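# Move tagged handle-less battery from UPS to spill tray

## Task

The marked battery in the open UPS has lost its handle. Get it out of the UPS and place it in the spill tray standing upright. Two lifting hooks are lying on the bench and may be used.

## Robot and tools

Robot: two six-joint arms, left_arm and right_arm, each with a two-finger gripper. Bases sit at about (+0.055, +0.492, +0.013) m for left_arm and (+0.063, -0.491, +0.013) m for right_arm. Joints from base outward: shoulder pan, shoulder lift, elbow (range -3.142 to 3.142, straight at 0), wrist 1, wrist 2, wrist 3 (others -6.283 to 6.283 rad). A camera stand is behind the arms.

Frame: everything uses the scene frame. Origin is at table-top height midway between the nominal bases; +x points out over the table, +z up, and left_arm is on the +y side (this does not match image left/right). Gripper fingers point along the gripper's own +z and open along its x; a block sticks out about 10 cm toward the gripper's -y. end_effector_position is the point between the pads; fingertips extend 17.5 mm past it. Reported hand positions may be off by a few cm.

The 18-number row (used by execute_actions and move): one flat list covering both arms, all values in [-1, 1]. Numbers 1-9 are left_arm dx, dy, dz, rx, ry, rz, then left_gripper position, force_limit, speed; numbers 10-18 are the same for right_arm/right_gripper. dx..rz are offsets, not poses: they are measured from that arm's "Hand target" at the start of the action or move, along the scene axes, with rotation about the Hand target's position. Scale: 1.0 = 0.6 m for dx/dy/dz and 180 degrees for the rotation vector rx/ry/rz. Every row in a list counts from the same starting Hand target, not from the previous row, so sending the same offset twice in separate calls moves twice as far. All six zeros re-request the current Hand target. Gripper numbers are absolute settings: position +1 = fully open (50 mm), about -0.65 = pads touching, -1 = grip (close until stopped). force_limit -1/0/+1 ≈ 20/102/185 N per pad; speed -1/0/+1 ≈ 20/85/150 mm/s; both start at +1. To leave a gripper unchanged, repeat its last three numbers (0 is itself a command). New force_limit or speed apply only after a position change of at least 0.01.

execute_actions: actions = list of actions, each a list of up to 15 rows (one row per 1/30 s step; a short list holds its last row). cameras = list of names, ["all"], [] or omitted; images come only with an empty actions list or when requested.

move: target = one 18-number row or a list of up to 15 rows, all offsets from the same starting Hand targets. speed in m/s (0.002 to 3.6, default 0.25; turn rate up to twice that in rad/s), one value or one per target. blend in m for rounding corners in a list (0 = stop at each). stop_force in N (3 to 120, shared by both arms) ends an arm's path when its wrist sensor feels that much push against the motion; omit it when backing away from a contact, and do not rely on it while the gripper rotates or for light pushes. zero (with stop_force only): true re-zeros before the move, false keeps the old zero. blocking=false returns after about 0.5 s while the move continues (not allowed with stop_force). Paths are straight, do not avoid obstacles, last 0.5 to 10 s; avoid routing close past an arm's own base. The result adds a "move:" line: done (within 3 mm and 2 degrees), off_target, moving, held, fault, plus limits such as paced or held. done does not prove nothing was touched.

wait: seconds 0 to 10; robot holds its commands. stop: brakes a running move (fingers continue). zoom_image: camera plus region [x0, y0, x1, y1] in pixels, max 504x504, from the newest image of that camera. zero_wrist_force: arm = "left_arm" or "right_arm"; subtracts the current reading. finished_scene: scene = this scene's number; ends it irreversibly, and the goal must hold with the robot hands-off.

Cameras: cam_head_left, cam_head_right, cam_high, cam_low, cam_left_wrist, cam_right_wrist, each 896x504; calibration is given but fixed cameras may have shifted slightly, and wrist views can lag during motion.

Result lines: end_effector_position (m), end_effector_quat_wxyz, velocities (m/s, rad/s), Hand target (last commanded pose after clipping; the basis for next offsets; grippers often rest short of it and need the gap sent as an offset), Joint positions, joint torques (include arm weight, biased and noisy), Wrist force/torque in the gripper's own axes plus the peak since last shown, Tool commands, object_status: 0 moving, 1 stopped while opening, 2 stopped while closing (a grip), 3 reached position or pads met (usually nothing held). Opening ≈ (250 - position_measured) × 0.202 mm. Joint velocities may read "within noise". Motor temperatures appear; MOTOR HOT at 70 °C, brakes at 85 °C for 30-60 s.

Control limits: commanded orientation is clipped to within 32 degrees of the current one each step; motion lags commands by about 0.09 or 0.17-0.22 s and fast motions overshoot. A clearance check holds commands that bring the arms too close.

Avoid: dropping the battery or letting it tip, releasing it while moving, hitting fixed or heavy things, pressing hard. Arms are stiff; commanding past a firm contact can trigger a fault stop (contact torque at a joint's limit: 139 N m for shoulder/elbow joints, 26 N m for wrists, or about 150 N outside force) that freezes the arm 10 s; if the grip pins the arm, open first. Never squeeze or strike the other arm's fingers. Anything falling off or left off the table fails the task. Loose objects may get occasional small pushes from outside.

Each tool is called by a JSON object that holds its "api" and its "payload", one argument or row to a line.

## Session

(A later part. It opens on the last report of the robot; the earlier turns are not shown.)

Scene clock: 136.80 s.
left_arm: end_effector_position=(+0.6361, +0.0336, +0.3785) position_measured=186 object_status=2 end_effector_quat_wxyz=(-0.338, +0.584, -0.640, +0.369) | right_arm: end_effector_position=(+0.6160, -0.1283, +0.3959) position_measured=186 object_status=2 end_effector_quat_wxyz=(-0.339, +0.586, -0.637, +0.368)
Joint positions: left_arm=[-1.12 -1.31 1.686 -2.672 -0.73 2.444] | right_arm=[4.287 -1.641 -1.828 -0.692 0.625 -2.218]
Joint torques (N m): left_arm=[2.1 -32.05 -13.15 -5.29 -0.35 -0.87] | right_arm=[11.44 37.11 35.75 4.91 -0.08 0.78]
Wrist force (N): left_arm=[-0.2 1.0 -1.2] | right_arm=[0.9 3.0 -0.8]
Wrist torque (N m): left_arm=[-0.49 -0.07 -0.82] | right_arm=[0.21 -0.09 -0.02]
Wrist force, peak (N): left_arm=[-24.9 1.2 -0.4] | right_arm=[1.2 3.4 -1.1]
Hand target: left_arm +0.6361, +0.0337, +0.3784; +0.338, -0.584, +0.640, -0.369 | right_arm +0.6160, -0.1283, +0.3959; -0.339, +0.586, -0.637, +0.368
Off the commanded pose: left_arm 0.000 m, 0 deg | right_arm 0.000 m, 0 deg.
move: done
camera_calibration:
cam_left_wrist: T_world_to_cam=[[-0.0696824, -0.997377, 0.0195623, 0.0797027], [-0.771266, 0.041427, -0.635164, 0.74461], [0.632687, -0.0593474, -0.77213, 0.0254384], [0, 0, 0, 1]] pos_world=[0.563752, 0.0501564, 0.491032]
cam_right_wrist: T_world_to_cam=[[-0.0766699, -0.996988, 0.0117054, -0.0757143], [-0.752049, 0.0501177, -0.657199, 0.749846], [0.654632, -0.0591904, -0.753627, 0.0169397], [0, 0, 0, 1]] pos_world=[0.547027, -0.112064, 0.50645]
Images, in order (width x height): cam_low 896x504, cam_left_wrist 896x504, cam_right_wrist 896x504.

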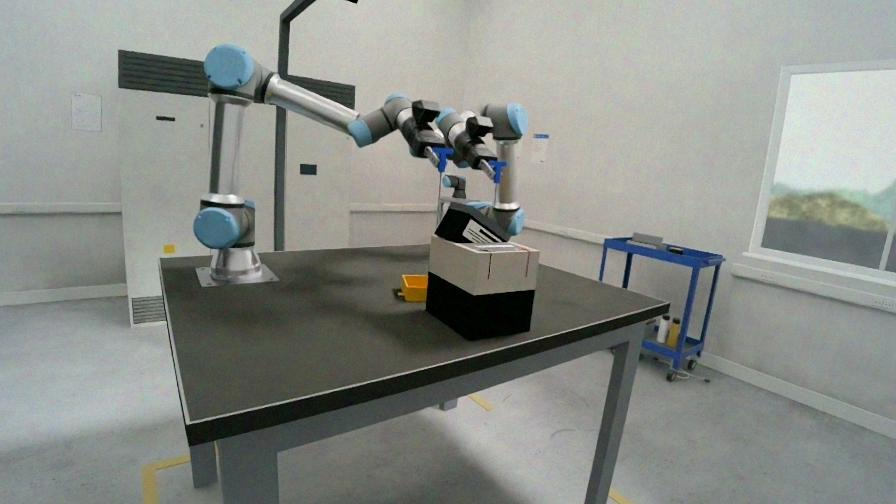

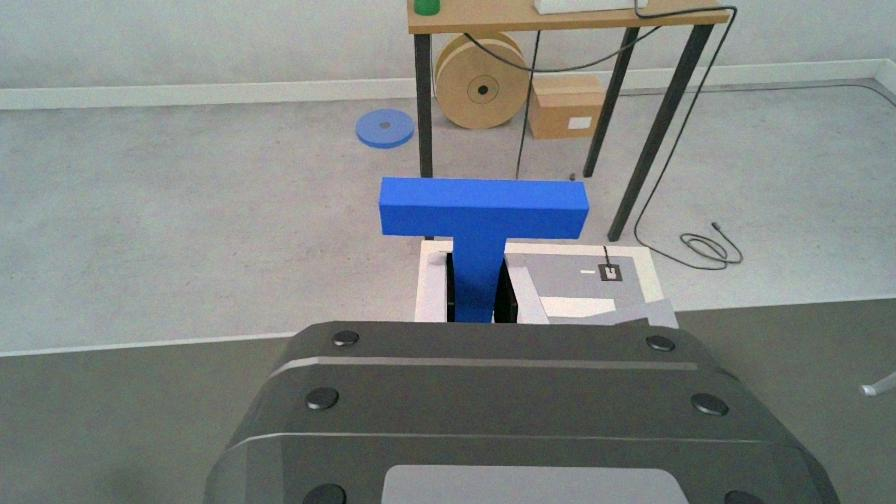

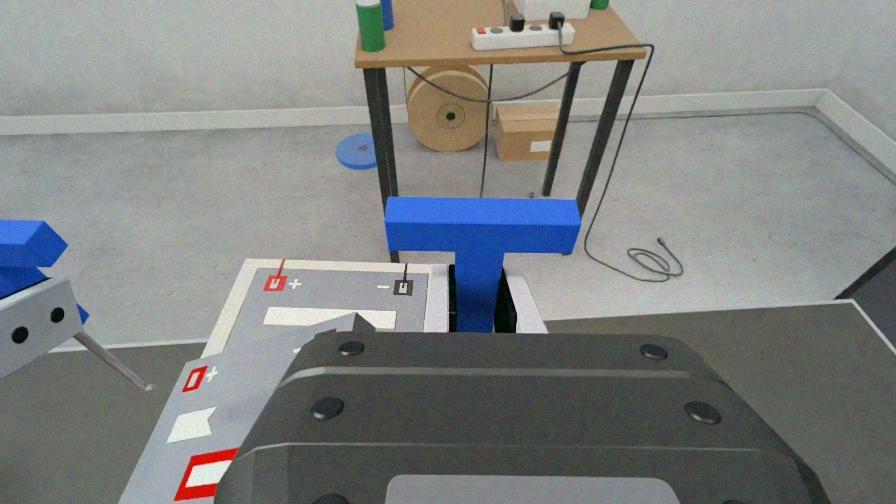

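{"api": "move", "payload": {
  "target": [-0.06,0.277,0.07,-0.1824,0.0182,0,-1,-0.5,-0.3,0,0,0,0,0,0,-1,-0.5,-0.3],
  "speed": 0.25
}}

{"api": "move", "payload": {
  "target": [0.11,-0.0633,-0.1238,-0.027,-0.271,-0.4195,-1,-0.5,-0.3,0,0,0,0,0,0,-1,-0.5,-0.3],
  "speed": 0.35
}}

{"api": "move", "payload": {
  "target": [-0.0058,-0.0597,-0.0898,0,0,0,-1,-0.5,-0.3,0,0,0,0,0,0,-1,-0.5,-0.3],
  "speed": 0.08
}}

{"api": "move", "payload": {
  "target": [-0.0038,-0.0388,-0.0602,0,0,0,-1,-0.5,-0.3,0,0,0,0,0,0,-1,-0.5,-0.3],
  "speed": 0.012,
  "stop_force": 6
}}

Scene clock: 141.53 s.
left_arm: end_effector_position=(+0.6001, +0.1999, +0.4204) position_measured=186 object_status=2 end_effector_quat_wxyz=(-0.141, +0.666, -0.519, +0.518) | right_arm: end_effector_position=(+0.6160, -0.1283, +0.3959) position_measured=186 object_status=2 end_effector_quat_wxyz=(-0.339, +0.586, -0.637, +0.368)
Joint positions: left_arm=[-0.898 -1.679 2.087 -3.058 -1.115 2.267] | right_arm=[4.287 -1.641 -1.828 -0.692 0.625 -2.218]
Joint torques (N m): left_arm=[-2.19 -19.68 -26.76 -3.25 0.59 0.04] | right_arm=[10.58 37.41 35.73 4.83 -0.43 1.05]
Wrist force (N): left_arm=[-0.3 0.4 -0.4] | right_arm=[1.0 3.0 -0.8]
Wrist torque (N m): left_arm=[-0.47 -0.31 -0.75] | right_arm=[0.21 -0.09 -0.02]
Wrist force, peak (N): left_arm=[2.5 1.1 -0.6] | right_arm=[1.2 3.6 -0.7]
Hand target: left_arm +0.6001, +0.1999, +0.4204; -0.141, +0.665, -0.519, +0.518 | right_arm +0.6160, -0.1283, +0.3959; -0.339, +0.586, -0.637, +0.368
Off the commanded pose: left_arm 0.000 m, 0 deg | right_arm 0.000 m, 0 deg.
move: done

Scene clock: 144.33 s.
left_arm: end_effector_position=(+0.6662, +0.1620, +0.3461) position_measured=186 object_status=2 end_effector_quat_wxyz=(-0.034, +0.030, +0.688, -0.725) | right_arm: end_effector_position=(+0.6160, -0.1283, +0.3959) position_measured=186 object_status=2 end_effector_quat_wxyz=(-0.339, +0.586, -0.637, +0.368)
Joint positions: left_arm=[-0.318 -0.715 1.306 -3.958 -2.904 2.919] | right_arm=[4.287 -1.641 -1.828 -0.692 0.625 -2.218]
Joint torques (N m): left_arm=[-11.87 -52.2 -21.8 1.99 -1.23 1.34] | right_arm=[11 37.42 35.41 4.78 -0.06 0.83]
Wrist force (N): left_arm=[-0.3 0.8 -1.6] | right_arm=[1.1 3.2 -1.3]
Wrist torque (N m): left_arm=[-0.62 -0.29 -0.91] | right_arm=[0.24 -0.11 -0.02]
Wrist force, peak (N): left_arm=[-0.3 0.7 -2.2] | right_arm=[1.2 3.5 -1.4]
Hand target: left_arm +0.6661, +0.1619, +0.3461; -0.034, +0.030, +0.688, -0.725 | right_arm +0.6160, -0.1283, +0.3959; -0.339, +0.586, -0.637, +0.368
Off the commanded pose: left_arm 0.000 m, 0 deg | right_arm 0.000 m, 0 deg.
move: done

Scene clock: 145.43 s.
left_arm: end_effector_position=(+0.6626, +0.1259, +0.2920) position_measured=186 object_status=2 end_effector_quat_wxyz=(-0.034, +0.030, +0.688, -0.725) end_effector_velocity=(+0.000, +0.002, +0.003) end_effector_angular_velocity=(+0.001, +0.002, -0.002) | right_arm: end_effector_position=(+0.6160, -0.1283, +0.3959) position_measured=186 object_status=2 end_effector_quat_wxyz=(-0.339, +0.586, -0.637, +0.368)
Joint positions: left_arm=[-0.374 -0.64 1.327 -4.012 -2.849 2.963] | right_arm=[4.287 -1.641 -1.828 -0.692 0.625 -2.218]
Joint velocities: left_arm=[0.003 -0.005 -0.001 0.004 -0.005 -0.003] | right_arm=[within noise]
Joint torques (N m): left_arm=[11.43 -62.18 -23.2 1.74 -1.93 -1.72] | right_arm=[10.95 37.1 35.24 4.71 -0.17 0.93]
Wrist force (N): left_arm=[-0.3 1.1 -2.2] | right_arm=[1.1 3.0 -1.0]
Wrist torque (N m): left_arm=[-0.57 -0.29 -0.89] | right_arm=[0.22 -0.10 -0.02]
Wrist force, peak (N): left_arm=[-0.3 -0.9 -2.7] | right_arm=[1.5 3.4 -1.2]
Hand target: left_arm +0.6626, +0.1261, +0.2923; -0.034, +0.030, +0.688, -0.725 | right_arm +0.6160, -0.1283, +0.3959; -0.339, +0.586, -0.637, +0.368
Off the commanded pose: left_arm 0.000 m, 0 deg | right_arm 0.000 m, 0 deg.
move: done

Scene clock: 146.80 s.
left_arm: end_effector_position=(+0.6625, +0.1245, +0.2898) position_measured=186 object_status=2 end_effector_quat_wxyz=(-0.034, +0.030, +0.688, -0.725) | right_arm: end_effector_position=(+0.6160, -0.1283, +0.3959) position_measured=186 object_status=2 end_effector_quat_wxyz=(-0.339, +0.586, -0.637, +0.368)
Joint positions: left_arm=[-0.377 -0.637 1.327 -4.014 -2.847 2.964] | right_arm=[4.287 -1.641 -1.828 -0.692 0.625 -2.218]
Joint torques (N m): left_arm=[8.94 -59.5 -17.11 1.69 -2.06 -1.58] | right_arm=[10.7 35.95 36.25 4.73 -0.21 0.85]
Wrist force (N): left_arm=[-1.3 -2.7 -3.5] | right_arm=[1.0 2.8 -0.9]
Wrist torque (N m): left_arm=[-0.61 -0.24 -0.89] | right_arm=[0.18 -0.09 -0.02]
Wrist force, peak (N): left_arm=[0.2 -16.7 -11.9] | right_arm=[1.5 3.5 -0.8]
Hand target: left_arm +0.6625, +0.1245, +0.2898; -0.034, +0.030, +0.688, -0.725 (not the last commanded pose) | right_arm +0.6160, -0.1283, +0.3959; -0.339, +0.586, -0.637, +0.368
Off the commanded pose: left_arm 0.040 m, 0 deg | right_arm 0.000 m, 0 deg.
move: contact (left_arm)

{"api": "move", "payload": {
  "target": [0.0005,0.0054,0.0084,0,0,0,-1,-0.5,-0.3,0,0,0,0,0,0,-1,-0.5,-0.3],
  "speed": 0.03,
  "cameras": ["cam_right_wrist","cam_high","cam_low","cam_left_wrist"]
}}

{"api": "zoom_image", "payload": {
  "camera": "cam_right_wrist",
  "region": [0, 300, 200, 500]
}}

{"api": "zoom_image", "payload": {
  "camera": "cam_high",
  "region": [380, 190, 470, 310]
}}

{"api": "zoom_image", "payload": {
  "camera": "cam_low",
  "region": [420, 160, 560, 260]
}}

Scene clock: 148.07 s.
left_arm: end_effector_position=(+0.6628, +0.1278, +0.2949) position_measured=186 object_status=2 end_effector_quat_wxyz=(-0.034, +0.030, +0.688, -0.725) | right_arm: end_effector_position=(+0.6160, -0.1283, +0.3959) position_measured=186 object_status=2 end_effector_quat_wxyz=(-0.339, +0.586, -0.637, +0.368)
Joint positions: left_arm=[-0.371 -0.645 1.327 -4.009 -2.852 2.961] | right_arm=[4.287 -1.641 -1.828 -0.692 0.625 -2.218]
Joint torques (N m): left_arm=[2.97 -49.33 -26.85 1 -0.78 -0.79] | right_arm=[9.77 36.79 34.97 4.94 -0.09 0.98]
Wrist force (N): left_arm=[-0.2 0.8 -1.3] | right_arm=[1.2 3.3 -1.1]
Wrist torque (N m): left_arm=[-0.61 -0.31 -0.77] | right_arm=[0.26 -0.12 -0.02]
Wrist force, peak (N): left_arm=[-1.1 -3.0 -3.5] | right_arm=[1.5 3.4 -1.0]
Hand target: left_arm +0.6628, +0.1277, +0.2948; -0.034, +0.030, +0.688, -0.725 | right_arm +0.6160, -0.1283, +0.3959; -0.339, +0.586, -0.637, +0.368
Off the commanded pose: left_arm 0.000 m, 0 deg | right_arm 0.000 m, 0 deg.
move: done
camera_calibration:
cam_left_wrist: T_world_to_cam=[[-0.995818, 0.0853876, 0.0324745, 0.648751], [-0.00504181, 0.303567, -0.952797, 0.260566], [-0.0912152, -0.948976, -0.301868, 0.404402], [0, 0, 0, 1]] pos_world=[0.684239, 0.249273, 0.349274]
cam_right_wrist: T_world_to_cam=[[-0.0766699, -0.996988, 0.0117054, -0.0757143], [-0.752049, 0.0501177, -0.657199, 0.749846], [0.654632, -0.0591904, -0.753627, 0.0169397], [0, 0, 0, 1]] pos_world=[0.547027, -0.112064, 0.50645]
Images, in order (width x height): cam_high 896x504, cam_low 896x504, cam_left_wrist 896x504, cam_right_wrist 896x504.

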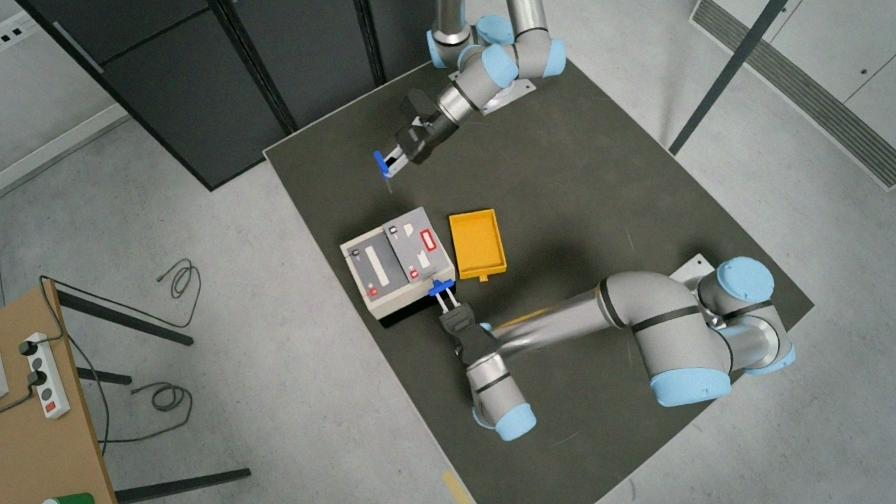

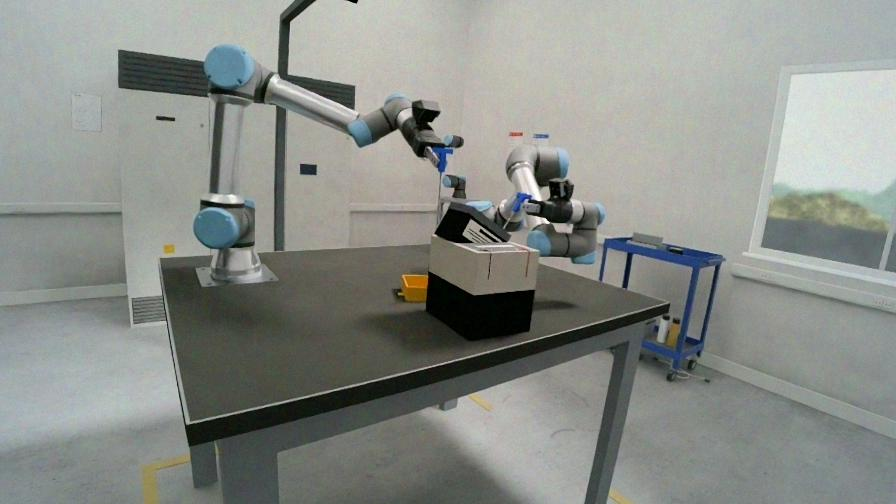

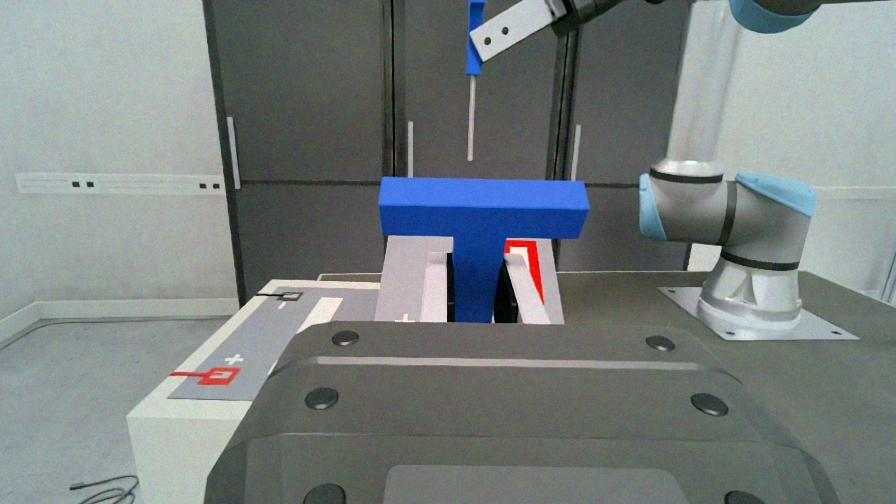

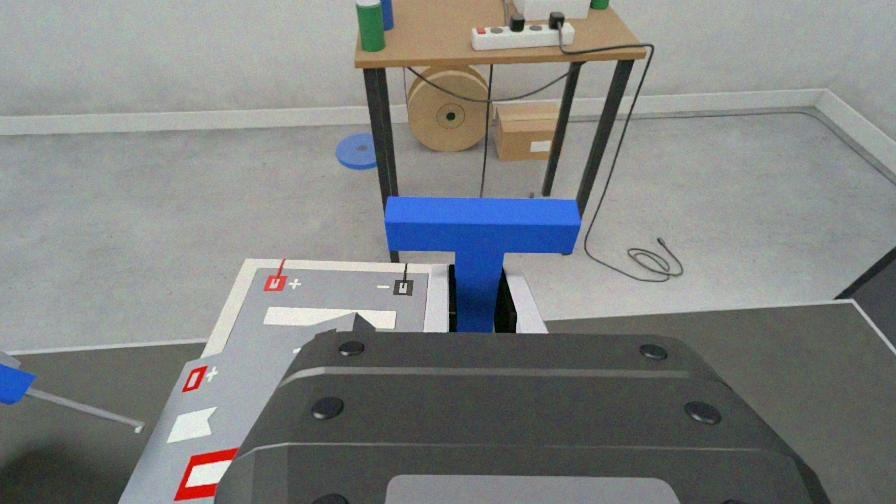

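Scaled by 2.520.

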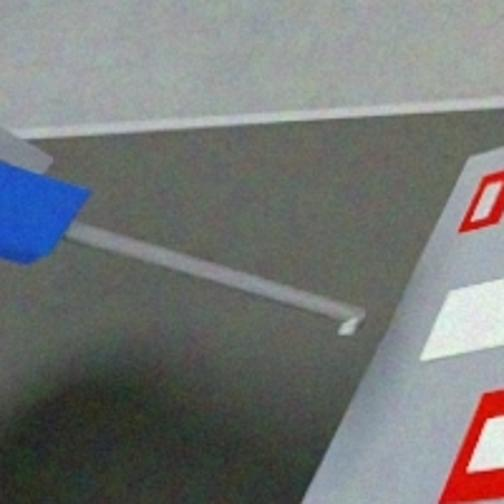

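Scaled by 4.200.

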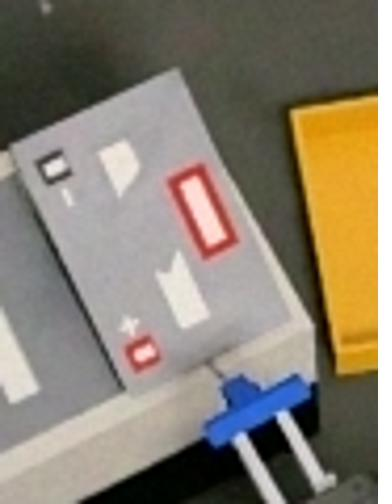

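Scaled by 3.600.

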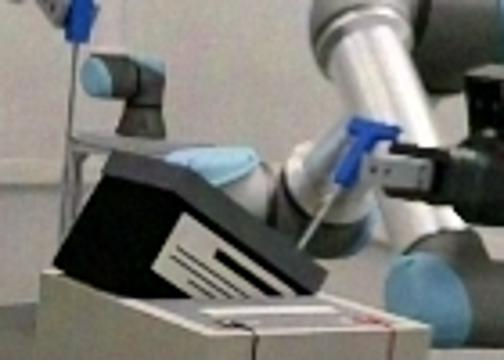

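{"api": "move", "payload": {
  "target": [-0.0022,-0.0022,0.0035,0.0139,-0.0014,0,-1,-0.5,-0.3,0,0,0,0,0,0,-1,-0.5,-0.3],
  "speed": 0.03
}}

{"api": "move", "payload": {
  "target": [-0.0035,-0.0352,-0.06,0,0,0,-1,-0.5,-0.3,0,0,0,0,0,0,-1,-0.5,-0.3],
  "speed": 0.01,
  "stop_force": 5,
  "cameras": ["cam_right_wrist","cam_high"]
}}

{"api": "zoom_image", "payload": {
  "camera": "cam_right_wrist",
  "region": [0, 300, 200, 500]
}}

{"api": "zoom_image", "payload": {
  "camera": "cam_high",
  "region": [410, 260, 460, 310]
}}

Scene clock: 151.80 s.
left_arm: end_effector_position=(+0.6614, +0.1264, +0.2970) position_measured=186 object_status=2 end_effector_quat_wxyz=(-0.034, +0.031, +0.703, -0.709) | right_arm: end_effector_position=(+0.6160, -0.1283, +0.3959) position_measured=186 object_status=2 end_effector_quat_wxyz=(-0.339, +0.586, -0.637, +0.368)
Joint positions: left_arm=[-0.374 -0.693 1.39 -3.869 -2.854 3.109] | right_arm=[4.287 -1.641 -1.828 -0.692 0.625 -2.218]
Joint torques (N m): left_arm=[-8.73 -41.23 -26.95 -2.72 2.01 -1.36] | right_arm=[9.79 36.99 35.27 4.72 -0.16 0.86]
Wrist force (N): left_arm=[-0.3 0.7 -1.7] | right_arm=[1.2 3.1 -1.0]
Wrist torque (N m): left_arm=[-0.64 -0.25 -0.77] | right_arm=[0.24 -0.12 -0.02]
Wrist force, peak (N): left_arm=[-0.8 0.5 -1.9] | right_arm=[1.3 3.6 -0.9]
Hand target: left_arm +0.6614, +0.1264, +0.2969; -0.034, +0.031, +0.703, -0.709 | right_arm +0.6160, -0.1283, +0.3959; -0.339, +0.586, -0.637, +0.368
Off the commanded pose: left_arm 0.000 m, 0 deg | right_arm 0.000 m, 0 deg.
move: done

Scene clock: 155.27 s.
left_arm: end_effector_position=(+0.6602, +0.1144, +0.2764) position_measured=186 object_status=2 end_effector_quat_wxyz=(-0.034, +0.031, +0.703, -0.709) | right_arm: end_effector_position=(+0.6160, -0.1283, +0.3959) position_measured=186 object_status=2 end_effector_quat_wxyz=(-0.339, +0.586, -0.637, +0.368)
Joint positions: left_arm=[-0.392 -0.659 1.388 -3.899 -2.836 3.111] | right_arm=[4.287 -1.641 -1.828 -0.692 0.625 -2.218]
Joint torques (N m): left_arm=[9.29 -59.88 -6.41 1.23 -2.1 -0.57] | right_arm=[9.9 37.47 35.53 4.73 -0.13 0.98]
Wrist force (N): left_arm=[-0.3 -2.1 -3.6] | right_arm=[1.2 3.1 -1.0]
Wrist torque (N m): left_arm=[-0.66 -0.22 -0.91] | right_arm=[0.24 -0.12 -0.02]
Wrist force, peak (N): left_arm=[-0.3 -12.0 -9.0] | right_arm=[1.5 3.5 -1.2]
Hand target: left_arm +0.6602, +0.1144, +0.2764; -0.034, +0.031, +0.703, -0.709 (not the last commanded pose) | right_arm +0.6160, -0.1283, +0.3959; -0.339, +0.586, -0.637, +0.368
Off the commanded pose: left_arm 0.018 m, 0 deg | right_arm 0.000 m, 0 deg.
move: contact (left_arm)
camera_calibration:
cam_right_wrist: T_world_to_cam=[[-0.0766699, -0.996988, 0.0117054, -0.0757143], [-0.752049, 0.0501177, -0.657199, 0.749846], [0.654632, -0.0591904, -0.753627, 0.0169397], [0, 0, 0, 1]] pos_world=[0.547027, -0.112064, 0.50645]
Images, in order (width x height): cam_high 896x504, cam_right_wrist 896x504.

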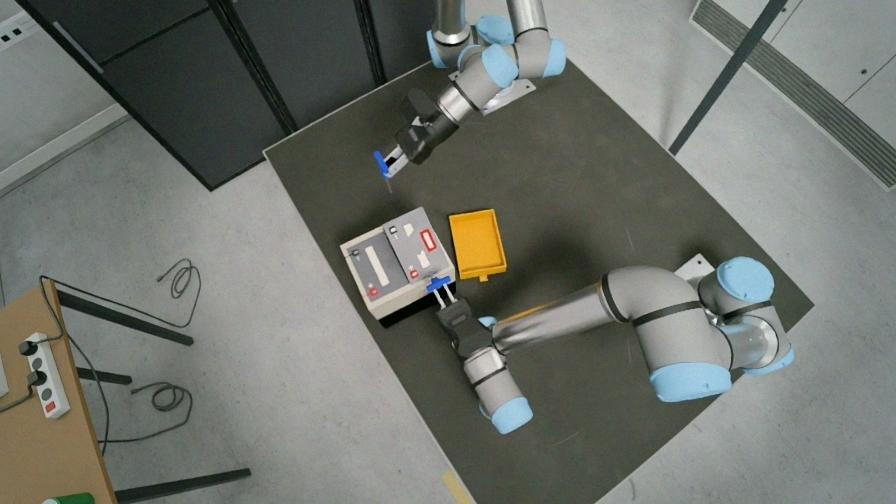

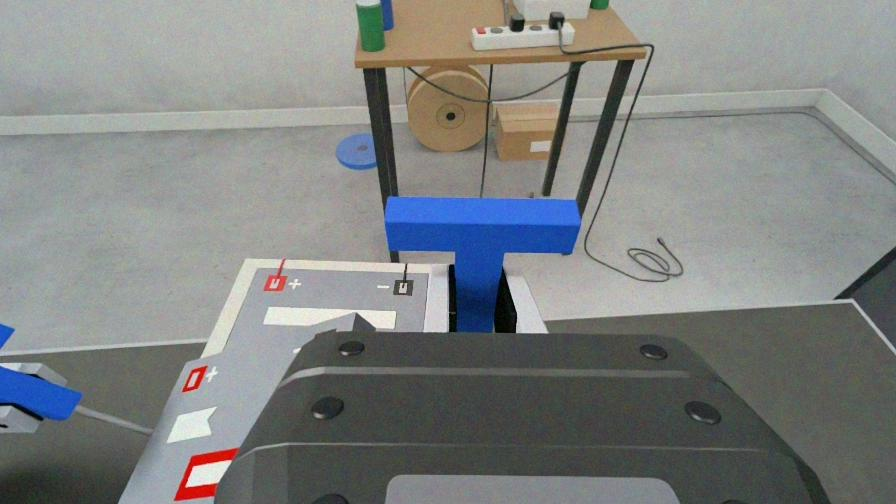

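Scaled by 2.520.

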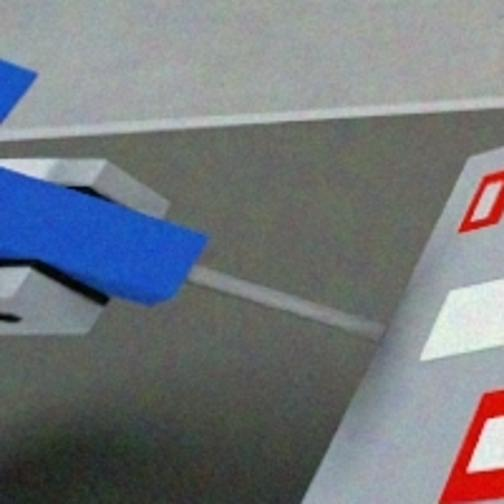

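Scaled by 10.080.

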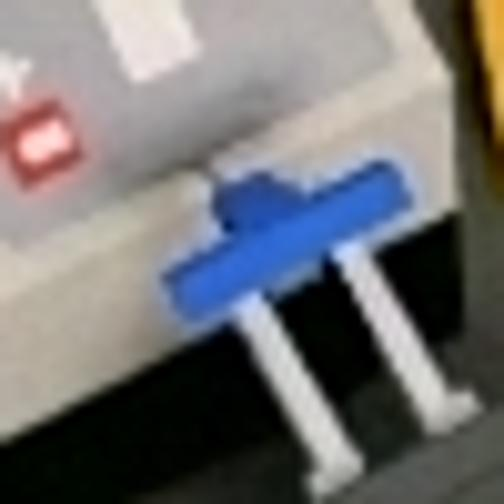

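{"api": "move", "payload": {
  "target": [0,-0.002,0.003,0,0,0,-1,-0.5,-0.3,0,0,0,0,0,0,-1,-0.5,-0.3],
  "speed": 0.01
}}

{"api": "move", "payload": {
  "target": [-0.0016,-0.0156,-0.0265,0,0,0,-1,-0.5,-0.3,0,0,0,0,0,0,-1,-0.5,-0.3],
  "speed": 0.01,
  "stop_force": 6
}}

Scene clock: 156.80 s.
left_arm: end_effector_position=(+0.6603, +0.1132, +0.2782) position_measured=186 object_status=2 end_effector_quat_wxyz=(-0.034, +0.031, +0.703, -0.709) | right_arm: end_effector_position=(+0.6160, -0.1283, +0.3959) position_measured=186 object_status=2 end_effector_quat_wxyz=(-0.339, +0.586, -0.637, +0.368)
Joint positions: left_arm=[-0.394 -0.662 1.387 -3.895 -2.834 3.111] | right_arm=[4.287 -1.641 -1.828 -0.692 0.625 -2.218]
Joint torques (N m): left_arm=[-10.73 -60.1 -27.69 0.57 2.25 1.23] | right_arm=[10.35 37.62 35.74 4.72 -0.15 0.94]
Wrist force (N): left_arm=[-0.4 3.1 -3.6] | right_arm=[1.1 3.3 -1.3]
Wrist torque (N m): left_arm=[-0.86 -0.22 -0.91] | right_arm=[0.25 -0.11 -0.02]
Wrist force, peak (N): left_arm=[-0.4 3.1 -3.6] | right_arm=[1.2 3.5 -0.9]
Hand target: left_arm +0.6602, +0.1132, +0.2782; -0.034, +0.031, +0.703, -0.709 | right_arm +0.6160, -0.1283, +0.3959; -0.339, +0.586, -0.637, +0.368
Off the commanded pose: left_arm 0.000 m, 0 deg | right_arm 0.000 m, 0 deg.
move: done

Scene clock: 158.00 s.
left_arm: end_effector_position=(+0.6602, +0.1127, +0.2774) position_measured=186 object_status=2 end_effector_quat_wxyz=(-0.034, +0.031, +0.703, -0.709) | right_arm: end_effector_position=(+0.6160, -0.1283, +0.3959) position_measured=186 object_status=2 end_effector_quat_wxyz=(-0.339, +0.586, -0.637, +0.368)
Joint positions: left_arm=[-0.395 -0.661 1.387 -3.896 -2.833 3.112] | right_arm=[4.287 -1.641 -1.828 -0.692 0.625 -2.218]
Joint torques (N m): left_arm=[8.91 -61.99 -6.02 1.09 -2.14 -0.73] | right_arm=[9.73 36.53 34.58 4.78 -0.21 0.92]
Wrist force (N): left_arm=[-1.2 0.9 -4.6] | right_arm=[1.3 3.3 -0.8]
Wrist torque (N m): left_arm=[-0.83 -0.15 -0.89] | right_arm=[0.26 -0.14 -0.02]
Wrist force, peak (N): left_arm=[-0.5 -13.0 -11.8] | right_arm=[1.3 3.5 -0.9]
Hand target: left_arm +0.6602, +0.1127, +0.2774; -0.034, +0.031, +0.703, -0.709 (not the last commanded pose) | right_arm +0.6160, -0.1283, +0.3959; -0.339, +0.586, -0.637, +0.368
Off the commanded pose: left_arm 0.018 m, 0 deg | right_arm 0.000 m, 0 deg.
move: contact (left_arm)

{"api": "move", "payload": {
  "target": [0.005,0.07,0.1,0,0,0,-1,-0.5,-0.3,0,0,0,0,0,0,-1,-0.5,-0.3],
  "speed": 0.15
}}

{"api": "move", "payload": {
  "target": [-0.09,0,0,0.0252,0.2525,0.4308,-1,-0.5,-0.3,0,0,0,0,0,0,-1,-0.5,-0.3],
  "speed": 0.35
}}

{"api": "move", "payload": {
  "target": [0,-0.04,-0.04,0.1686,-0.0168,0,-1,-0.5,-0.3,0,0,0,0,0,0,-1,-0.5,-0.3],
  "speed": 0.25,
  "cameras": ["cam_left_wrist"]
}}

{"api": "zoom_image", "payload": {
  "camera": "cam_left_wrist",
  "region": [560, 200, 860, 400]
}}

Scene clock: 159.97 s.
left_arm: end_effector_position=(+0.6632, +0.1547, +0.3375) position_measured=186 object_status=2 end_effector_quat_wxyz=(-0.033, +0.031, +0.703, -0.709) end_effector_velocity=(+0.000, -0.001, -0.001) end_effector_angular_velocity=(-0.001, -0.003, +0.003) | right_arm: end_effector_position=(+0.6160, -0.1283, +0.3959) position_measured=186 object_status=2 end_effector_quat_wxyz=(-0.339, +0.586, -0.637, +0.368)
Joint positions: left_arm=[-0.33 -0.756 1.387 -3.808 -2.898 3.104] | right_arm=[4.287 -1.641 -1.828 -0.692 0.625 -2.218]
Joint velocities: left_arm=[-0.001 0.002 0 -0.006 0.004 0] | right_arm=[within noise]
Joint torques (N m): left_arm=[-10.21 -39.03 -7.54 -2.5 2.8 1] | right_arm=[9.57 36.4 35.37 4.41 -0.17 1.03]
Wrist force (N): left_arm=[-0.8 0.9 -1.9] | right_arm=[1.4 3.1 -0.9]
Wrist torque (N m): left_arm=[-0.62 -0.17 -0.91] | right_arm=[0.23 -0.16 -0.02]
Wrist force, peak (N): left_arm=[-0.7 5.3 -2.1] | right_arm=[1.1 3.7 -1.2]
Hand target: left_arm +0.6632, +0.1547, +0.3374; -0.034, +0.031, +0.703, -0.709 | right_arm +0.6160, -0.1283, +0.3959; -0.339, +0.586, -0.637, +0.368
Off the commanded pose: left_arm 0.000 m, 0 deg | right_arm 0.000 m, 0 deg.
move: done

Scene clock: 162.77 s.
left_arm: end_effector_position=(+0.6092, +0.1546, +0.3376) position_measured=186 object_status=2 end_effector_quat_wxyz=(-0.156, +0.661, -0.530, +0.508) end_effector_velocity=(+0.000, +0.001, -0.001) end_effector_angular_velocity=(+0.003, +0.002, +0.004) | right_arm: end_effector_position=(+0.6160, -0.1283, +0.3959) position_measured=186 object_status=2 end_effector_quat_wxyz=(-0.339, +0.586, -0.637, +0.368)
Joint positions: left_arm=[-0.958 -1.49 2.132 -3.259 -1.05 2.264] | right_arm=[4.287 -1.641 -1.828 -0.692 0.625 -2.218]
Joint velocities: left_arm=[0.001 -0.001 0 0.005 0.003 -0.002] | right_arm=[within noise]
Joint torques (N m): left_arm=[5.02 -14 -9.63 -1.75 2.95 -1.63] | right_arm=[10.55 37.57 35.49 4.54 -0.33 0.63]
Wrist force (N): left_arm=[-0.7 0.3 -0.4] | right_arm=[1.1 2.8 -1.0]
Wrist torque (N m): left_arm=[-0.48 -0.22 -0.72] | right_arm=[0.18 -0.11 -0.01]
Wrist force, peak (N): left_arm=[-1.5 1.1 -1.9] | right_arm=[1.4 3.4 -1.0]
Hand target: left_arm +0.6092, +0.1547, +0.3374; -0.156, +0.661, -0.530, +0.508 | right_arm +0.6160, -0.1283, +0.3959; -0.339, +0.586, -0.637, +0.368
Off the commanded pose: left_arm 0.000 m, 0 deg | right_arm 0.000 m, 0 deg.
move: done

Scene clock: 164.30 s.
left_arm: end_effector_position=(+0.6092, +0.1305, +0.3134) position_measured=186 object_status=2 end_effector_quat_wxyz=(+0.337, -0.584, +0.640, -0.369) | right_arm: end_effector_position=(+0.6160, -0.1283, +0.3959) position_measured=186 object_status=2 end_effector_quat_wxyz=(-0.339, +0.586, -0.637, +0.368)
Joint positions: left_arm=[-1.081 -1.431 2.031 -2.927 -0.758 2.487] | right_arm=[4.287 -1.641 -1.828 -0.692 0.625 -2.218]
Joint torques (N m): left_arm=[11.61 -37.57 -9.66 -3.75 0.8 0.14] | right_arm=[11.6 36.14 35.3 4.54 0.14 0.94]
Wrist force (N): left_arm=[-0.8 1.2 -1.5] | right_arm=[1.3 3.0 -1.0]
Wrist torque (N m): left_arm=[-0.45 0.05 -0.66] | right_arm=[0.21 -0.13 -0.02]
Wrist force, peak (N): left_arm=[-0.8 1.2 -1.5] | right_arm=[1.0 3.5 -1.1]
Hand target: left_arm +0.6092, +0.1307, +0.3134; +0.338, -0.584, +0.640, -0.369 | right_arm +0.6160, -0.1283, +0.3959; -0.339, +0.586, -0.637, +0.368
Off the commanded pose: left_arm 0.000 m, 0 deg | right_arm 0.000 m, 0 deg.
move: done
camera_calibration:
cam_left_wrist: T_world_to_cam=[[-0.0702911, -0.997331, 0.0197459, 0.176095], [-0.771721, 0.0418263, -0.634585, 0.678576], [0.632065, -0.0598439, -0.772601, -0.00142917], [0, 0, 0, 1]] pos_world=[0.536952, 0.147157, 0.426033]
Images, in order (width x height): cam_left_wrist 896x504.

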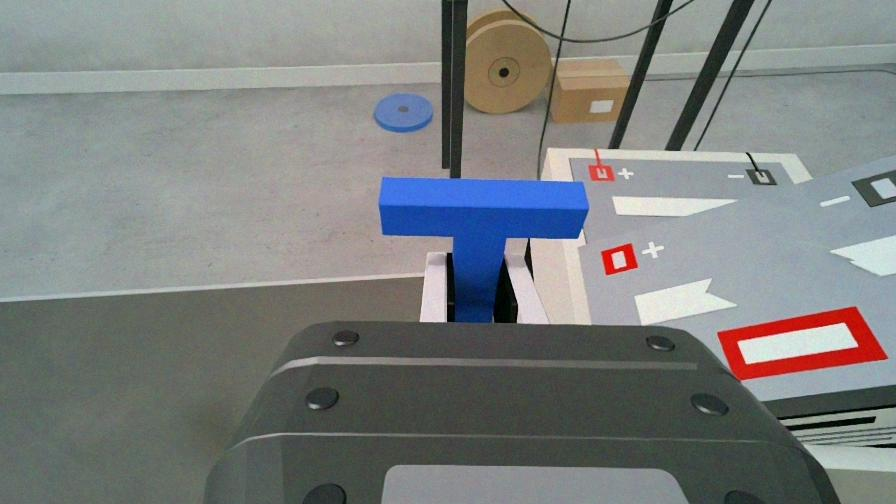

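Scaled by 1.680.

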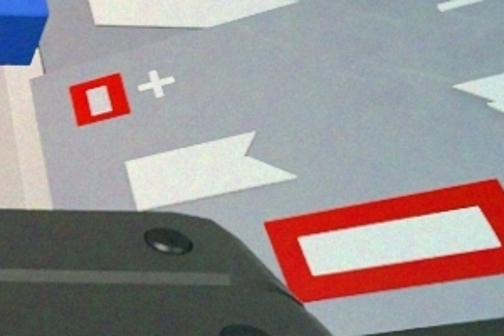

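{"api": "execute_actions", "payload": {
  "actions": [],
  "cameras": ["cam_low","cam_high","cam_left_wrist","cam_right_wrist"]
}}

{"api": "zoom_image", "payload": {
  "camera": "cam_high",
  "region": [340, 150, 520, 330]
}}

{"api": "zoom_image", "payload": {
  "camera": "cam_low",
  "region": [400, 140, 580, 260]
}}

Scene clock: 167.00 s.
left_arm: end_effector_position=(+0.6092, +0.1307, +0.3134) position_measured=186 object_status=2 end_effector_quat_wxyz=(+0.338, -0.584, +0.640, -0.369) | right_arm: end_effector_position=(+0.6160, -0.1283, +0.3959) position_measured=186 object_status=2 end_effector_quat_wxyz=(-0.339, +0.586, -0.637, +0.368)
Joint positions: left_arm=[-1.081 -1.431 2.031 -2.927 -0.758 2.487] | right_arm=[4.287 -1.641 -1.828 -0.692 0.625 -2.218]
Joint velocities: within noise
Joint torques (N m): left_arm=[10.47 -37.94 -9.42 -1.73 3.84 0.83] | right_arm=[11.07 37.24 32.99 4.61 0.12 0.83]
Motor temperatures (°C): left_arm=[28 31 25 36 34 33] | right_arm=[35 26 25 35 36 41]
Wrist force (N): left_arm=[-0.5 1.0 -1.4] | right_arm=[1.4 2.9 -1.3]
Wrist torque (N m): left_arm=[-0.48 -0.01 -0.67] | right_arm=[0.20 -0.15 -0.02]
Wrist force, peak (N): left_arm=[-0.9 1.1 -1.6] | right_arm=[1.5 3.2 -1.3]
Hand target: left_arm +0.6092, +0.1307, +0.3134; +0.338, -0.584, +0.640, -0.369 | right_arm +0.6160, -0.1283, +0.3959; -0.339, +0.586, -0.637, +0.368
Tool commands: left_gripper/position=-1.0 left_gripper/force_limit=-0.5 left_gripper/speed=-0.3 right_gripper/position=-1.0 right_gripper/force_limit=-0.5 right_gripper/speed=-0.3
Off the commanded pose: left_arm 0.000 m, 0 deg | right_arm 0.000 m, 0 deg.
camera_calibration:
cam_left_wrist: T_world_to_cam=[[-0.0701731, -0.997345, 0.0194465, 0.176261], [-0.771673, 0.0419205, -0.634637, 0.678554], [0.632137, -0.0595407, -0.772566, -0.00152103], [0, 0, 0, 1]] pos_world=[0.536952, 0.147257, 0.426033]
cam_right_wrist: T_world_to_cam=[[-0.0766699, -0.996988, 0.0117054, -0.0757143], [-0.752049, 0.0501177, -0.657199, 0.749846], [0.654632, -0.0591904, -0.753627, 0.0169397], [0, 0, 0, 1]] pos_world=[0.547027, -0.112064, 0.50645]
Images, in order (width x height): cam_high 896x504, cam_low 896x504, cam_left_wrist 896x504, cam_right_wrist 896x504.

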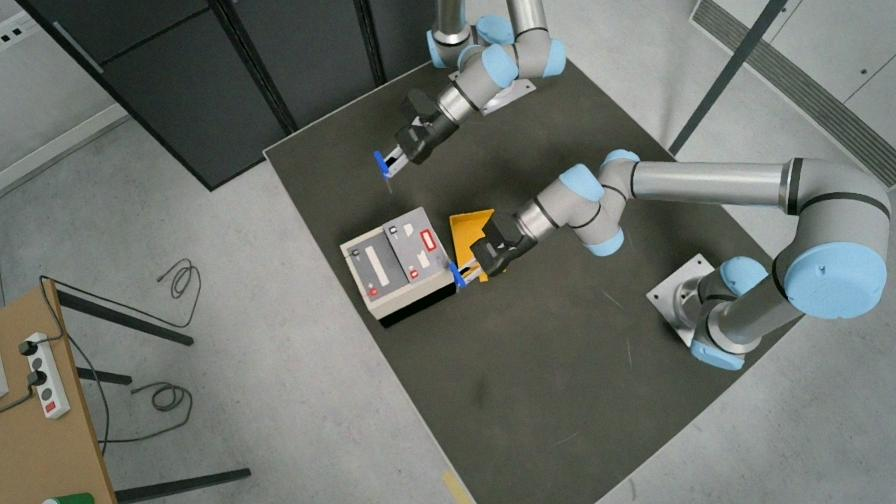

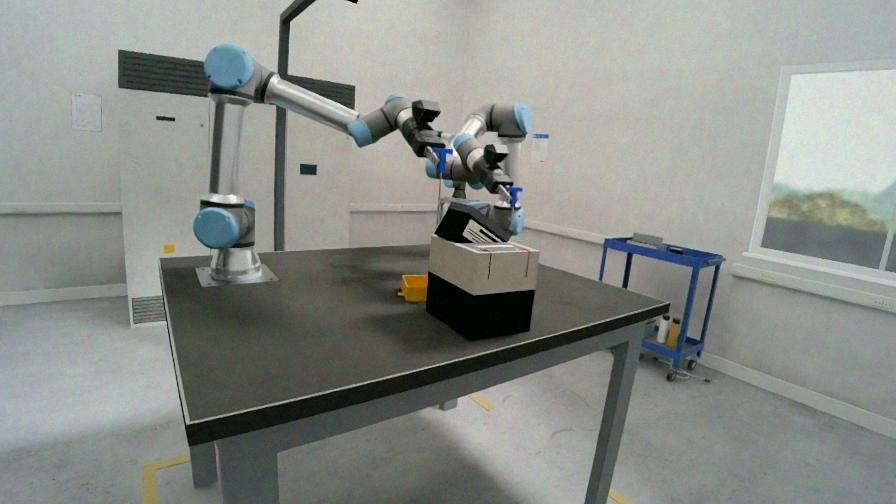

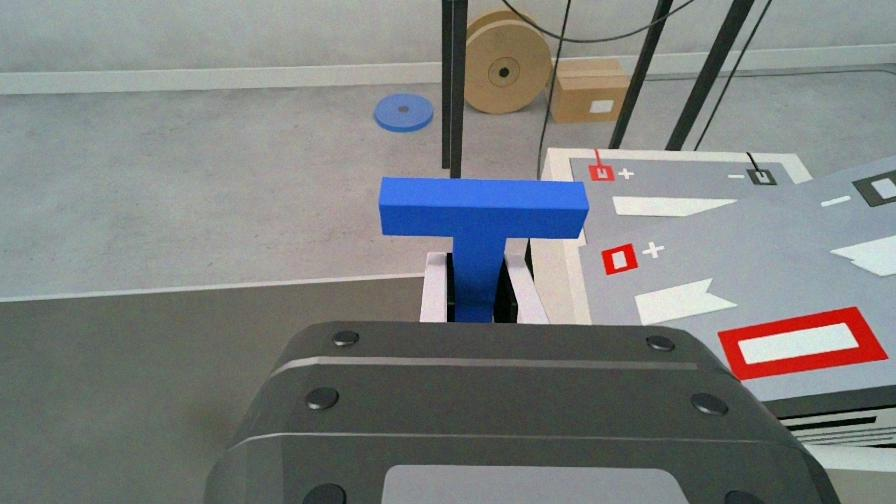

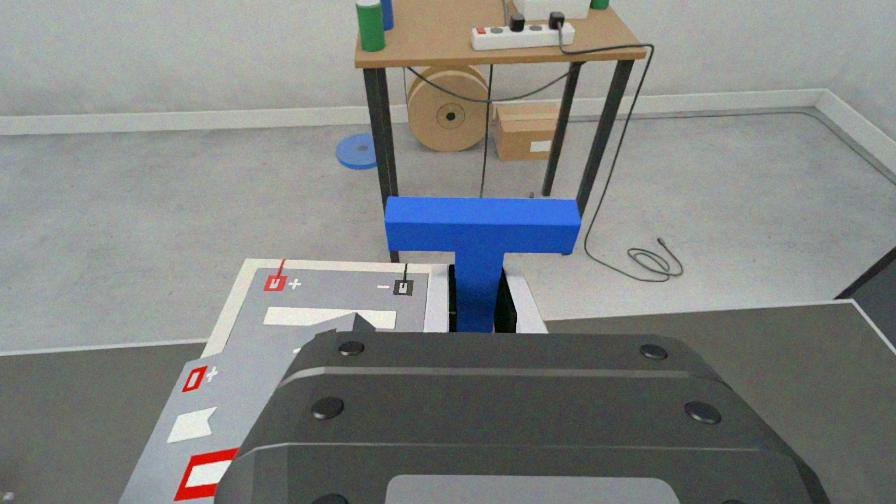

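Scaled by 2.800.

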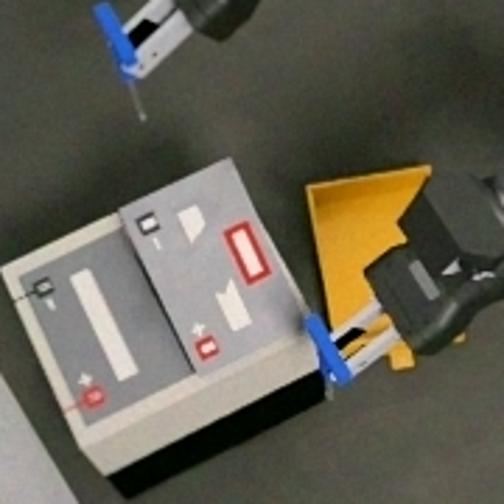

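Scaled by 2.800.

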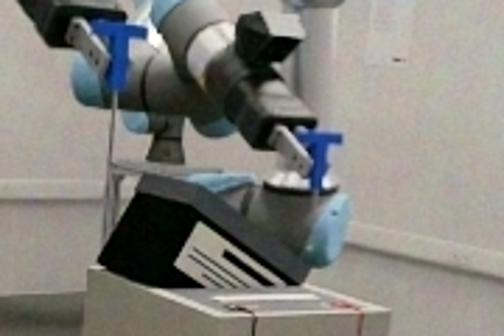

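{"api": "move", "payload": {
  "target": [
    [0.0572,-0.0762,0,0,0,0,-1,-0.5,-0.3,0,0,0,0,0,0,-1,-0.5,-0.3],
    [0.0572,-0.0762,-0.0232,0,0,0,-1,-0.5,-0.3,0,0,0,0,0,0,-1,-0.5,-0.3]
  ],
  "speed": 0.08,
  "stop_force": 8
}}

{"api": "move", "payload": {
  "target": [-0.0033,-0.033,0,0,0,0,-1,-0.5,-0.3,0,0,0,0,0,0,-1,-0.5,-0.3],
  "speed": 0.02,
  "stop_force": 8,
  "cameras": ["cam_low","cam_left_wrist"]
}}

{"api": "zoom_image", "payload": {
  "camera": "cam_low",
  "region": [430, 160, 550, 260]
}}

Scene clock: 171.20 s.
left_arm: end_effector_position=(+0.6435, +0.0849, +0.2995) position_measured=186 object_status=2 end_effector_quat_wxyz=(+0.338, -0.584, +0.640, -0.369) | right_arm: end_effector_position=(+0.6160, -0.1283, +0.3959) position_measured=186 object_status=2 end_effector_quat_wxyz=(-0.339, +0.586, -0.637, +0.368)
Joint positions: left_arm=[-1.063 -1.284 1.89 -2.945 -0.77 2.505] | right_arm=[4.287 -1.641 -1.828 -0.692 0.625 -2.218]
Joint torques (N m): left_arm=[-11.29 -43.74 -31.01 -5.53 3.97 1.02] | right_arm=[11.75 37.46 35.76 4.38 -0.23 1.2]
Wrist force (N): left_arm=[-0.2 0.7 -1.0] | right_arm=[1.2 2.9 -1.1]
Wrist torque (N m): left_arm=[-0.54 -0.06 -0.79] | right_arm=[0.19 -0.13 -0.02]
Wrist force, peak (N): left_arm=[-1.9 1.6 -2.3] | right_arm=[1.4 3.4 -1.2]
Hand target: left_arm +0.6435, +0.0849, +0.2995; +0.338, -0.584, +0.640, -0.369 | right_arm +0.6160, -0.1283, +0.3959; -0.339, +0.586, -0.637, +0.368
Off the commanded pose: left_arm 0.000 m, 0 deg | right_arm 0.000 m, 0 deg.
move: done

Scene clock: 173.27 s.
left_arm: end_effector_position=(+0.6415, +0.0651, +0.2995) position_measured=186 object_status=2 end_effector_quat_wxyz=(+0.338, -0.584, +0.640, -0.369) | right_arm: end_effector_position=(+0.6160, -0.1283, +0.3959) position_measured=186 object_status=2 end_effector_quat_wxyz=(-0.339, +0.586, -0.637, +0.368)
Joint positions: left_arm=[-1.084 -1.26 1.853 -2.916 -0.755 2.483] | right_arm=[4.287 -1.641 -1.828 -0.692 0.625 -2.218]
Joint torques (N m): left_arm=[10.98 -45.22 -10.05 -5.55 -0.92 1.17] | right_arm=[10.51 38.22 33.86 4.32 -0.04 1.06]
Wrist force (N): left_arm=[-0.6 1.2 -1.4] | right_arm=[1.3 3.3 -0.9]
Wrist torque (N m): left_arm=[-0.47 0.00 -0.67] | right_arm=[0.25 -0.14 -0.01]
Wrist force, peak (N): left_arm=[-0.8 1.2 -1.4] | right_arm=[1.3 3.3 -1.4]
Hand target: left_arm +0.6415, +0.0651, +0.2995; +0.338, -0.584, +0.640, -0.369 | right_arm +0.6160, -0.1283, +0.3959; -0.339, +0.586, -0.637, +0.368
Off the commanded pose: left_arm 0.000 m, 0 deg | right_arm 0.000 m, 0 deg.
move: done
camera_calibration:
cam_left_wrist: T_world_to_cam=[[-0.0701794, -0.997345, 0.0194412, 0.113385], [-0.771672, 0.0419287, -0.634637, 0.697484], [0.632137, -0.0595407, -0.772566, -0.0366468], [0, 0, 0, 1]] pos_world=[0.569352, 0.0816571, 0.412133]
Images, in order (width x height): cam_low 896x504, cam_left_wrist 896x504.

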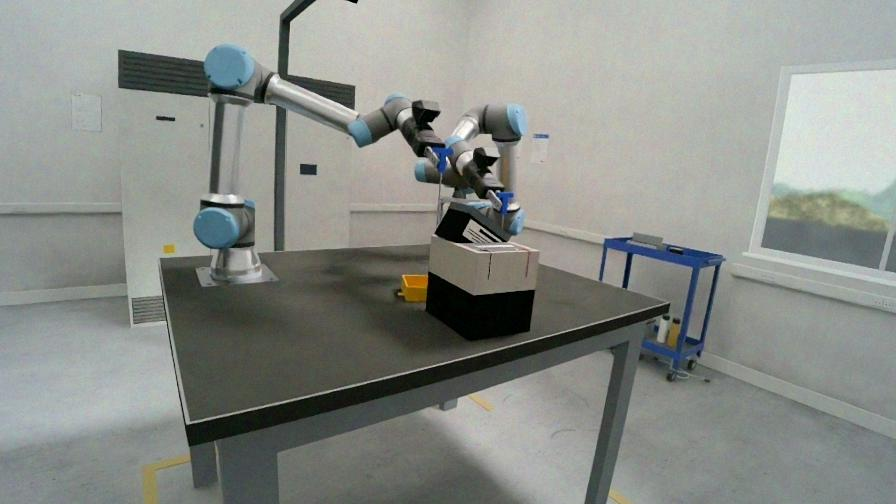

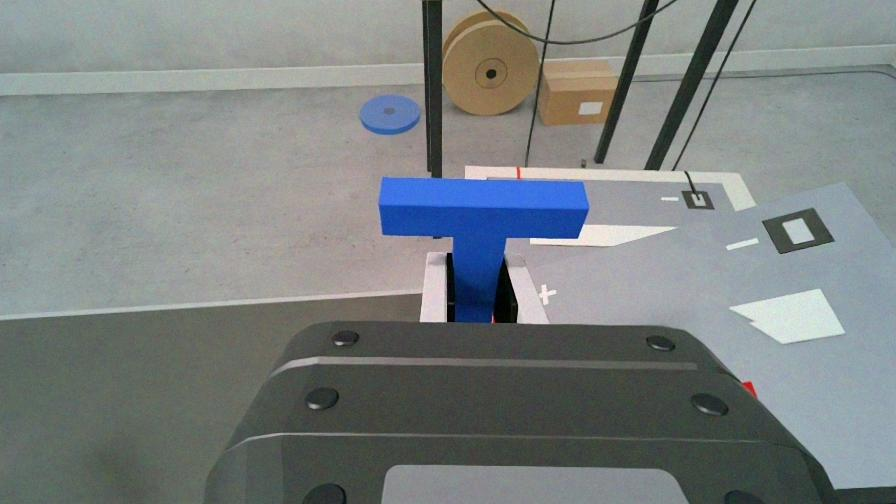

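Scaled by 4.200.

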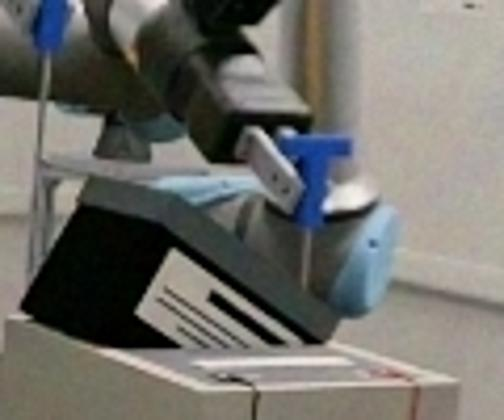

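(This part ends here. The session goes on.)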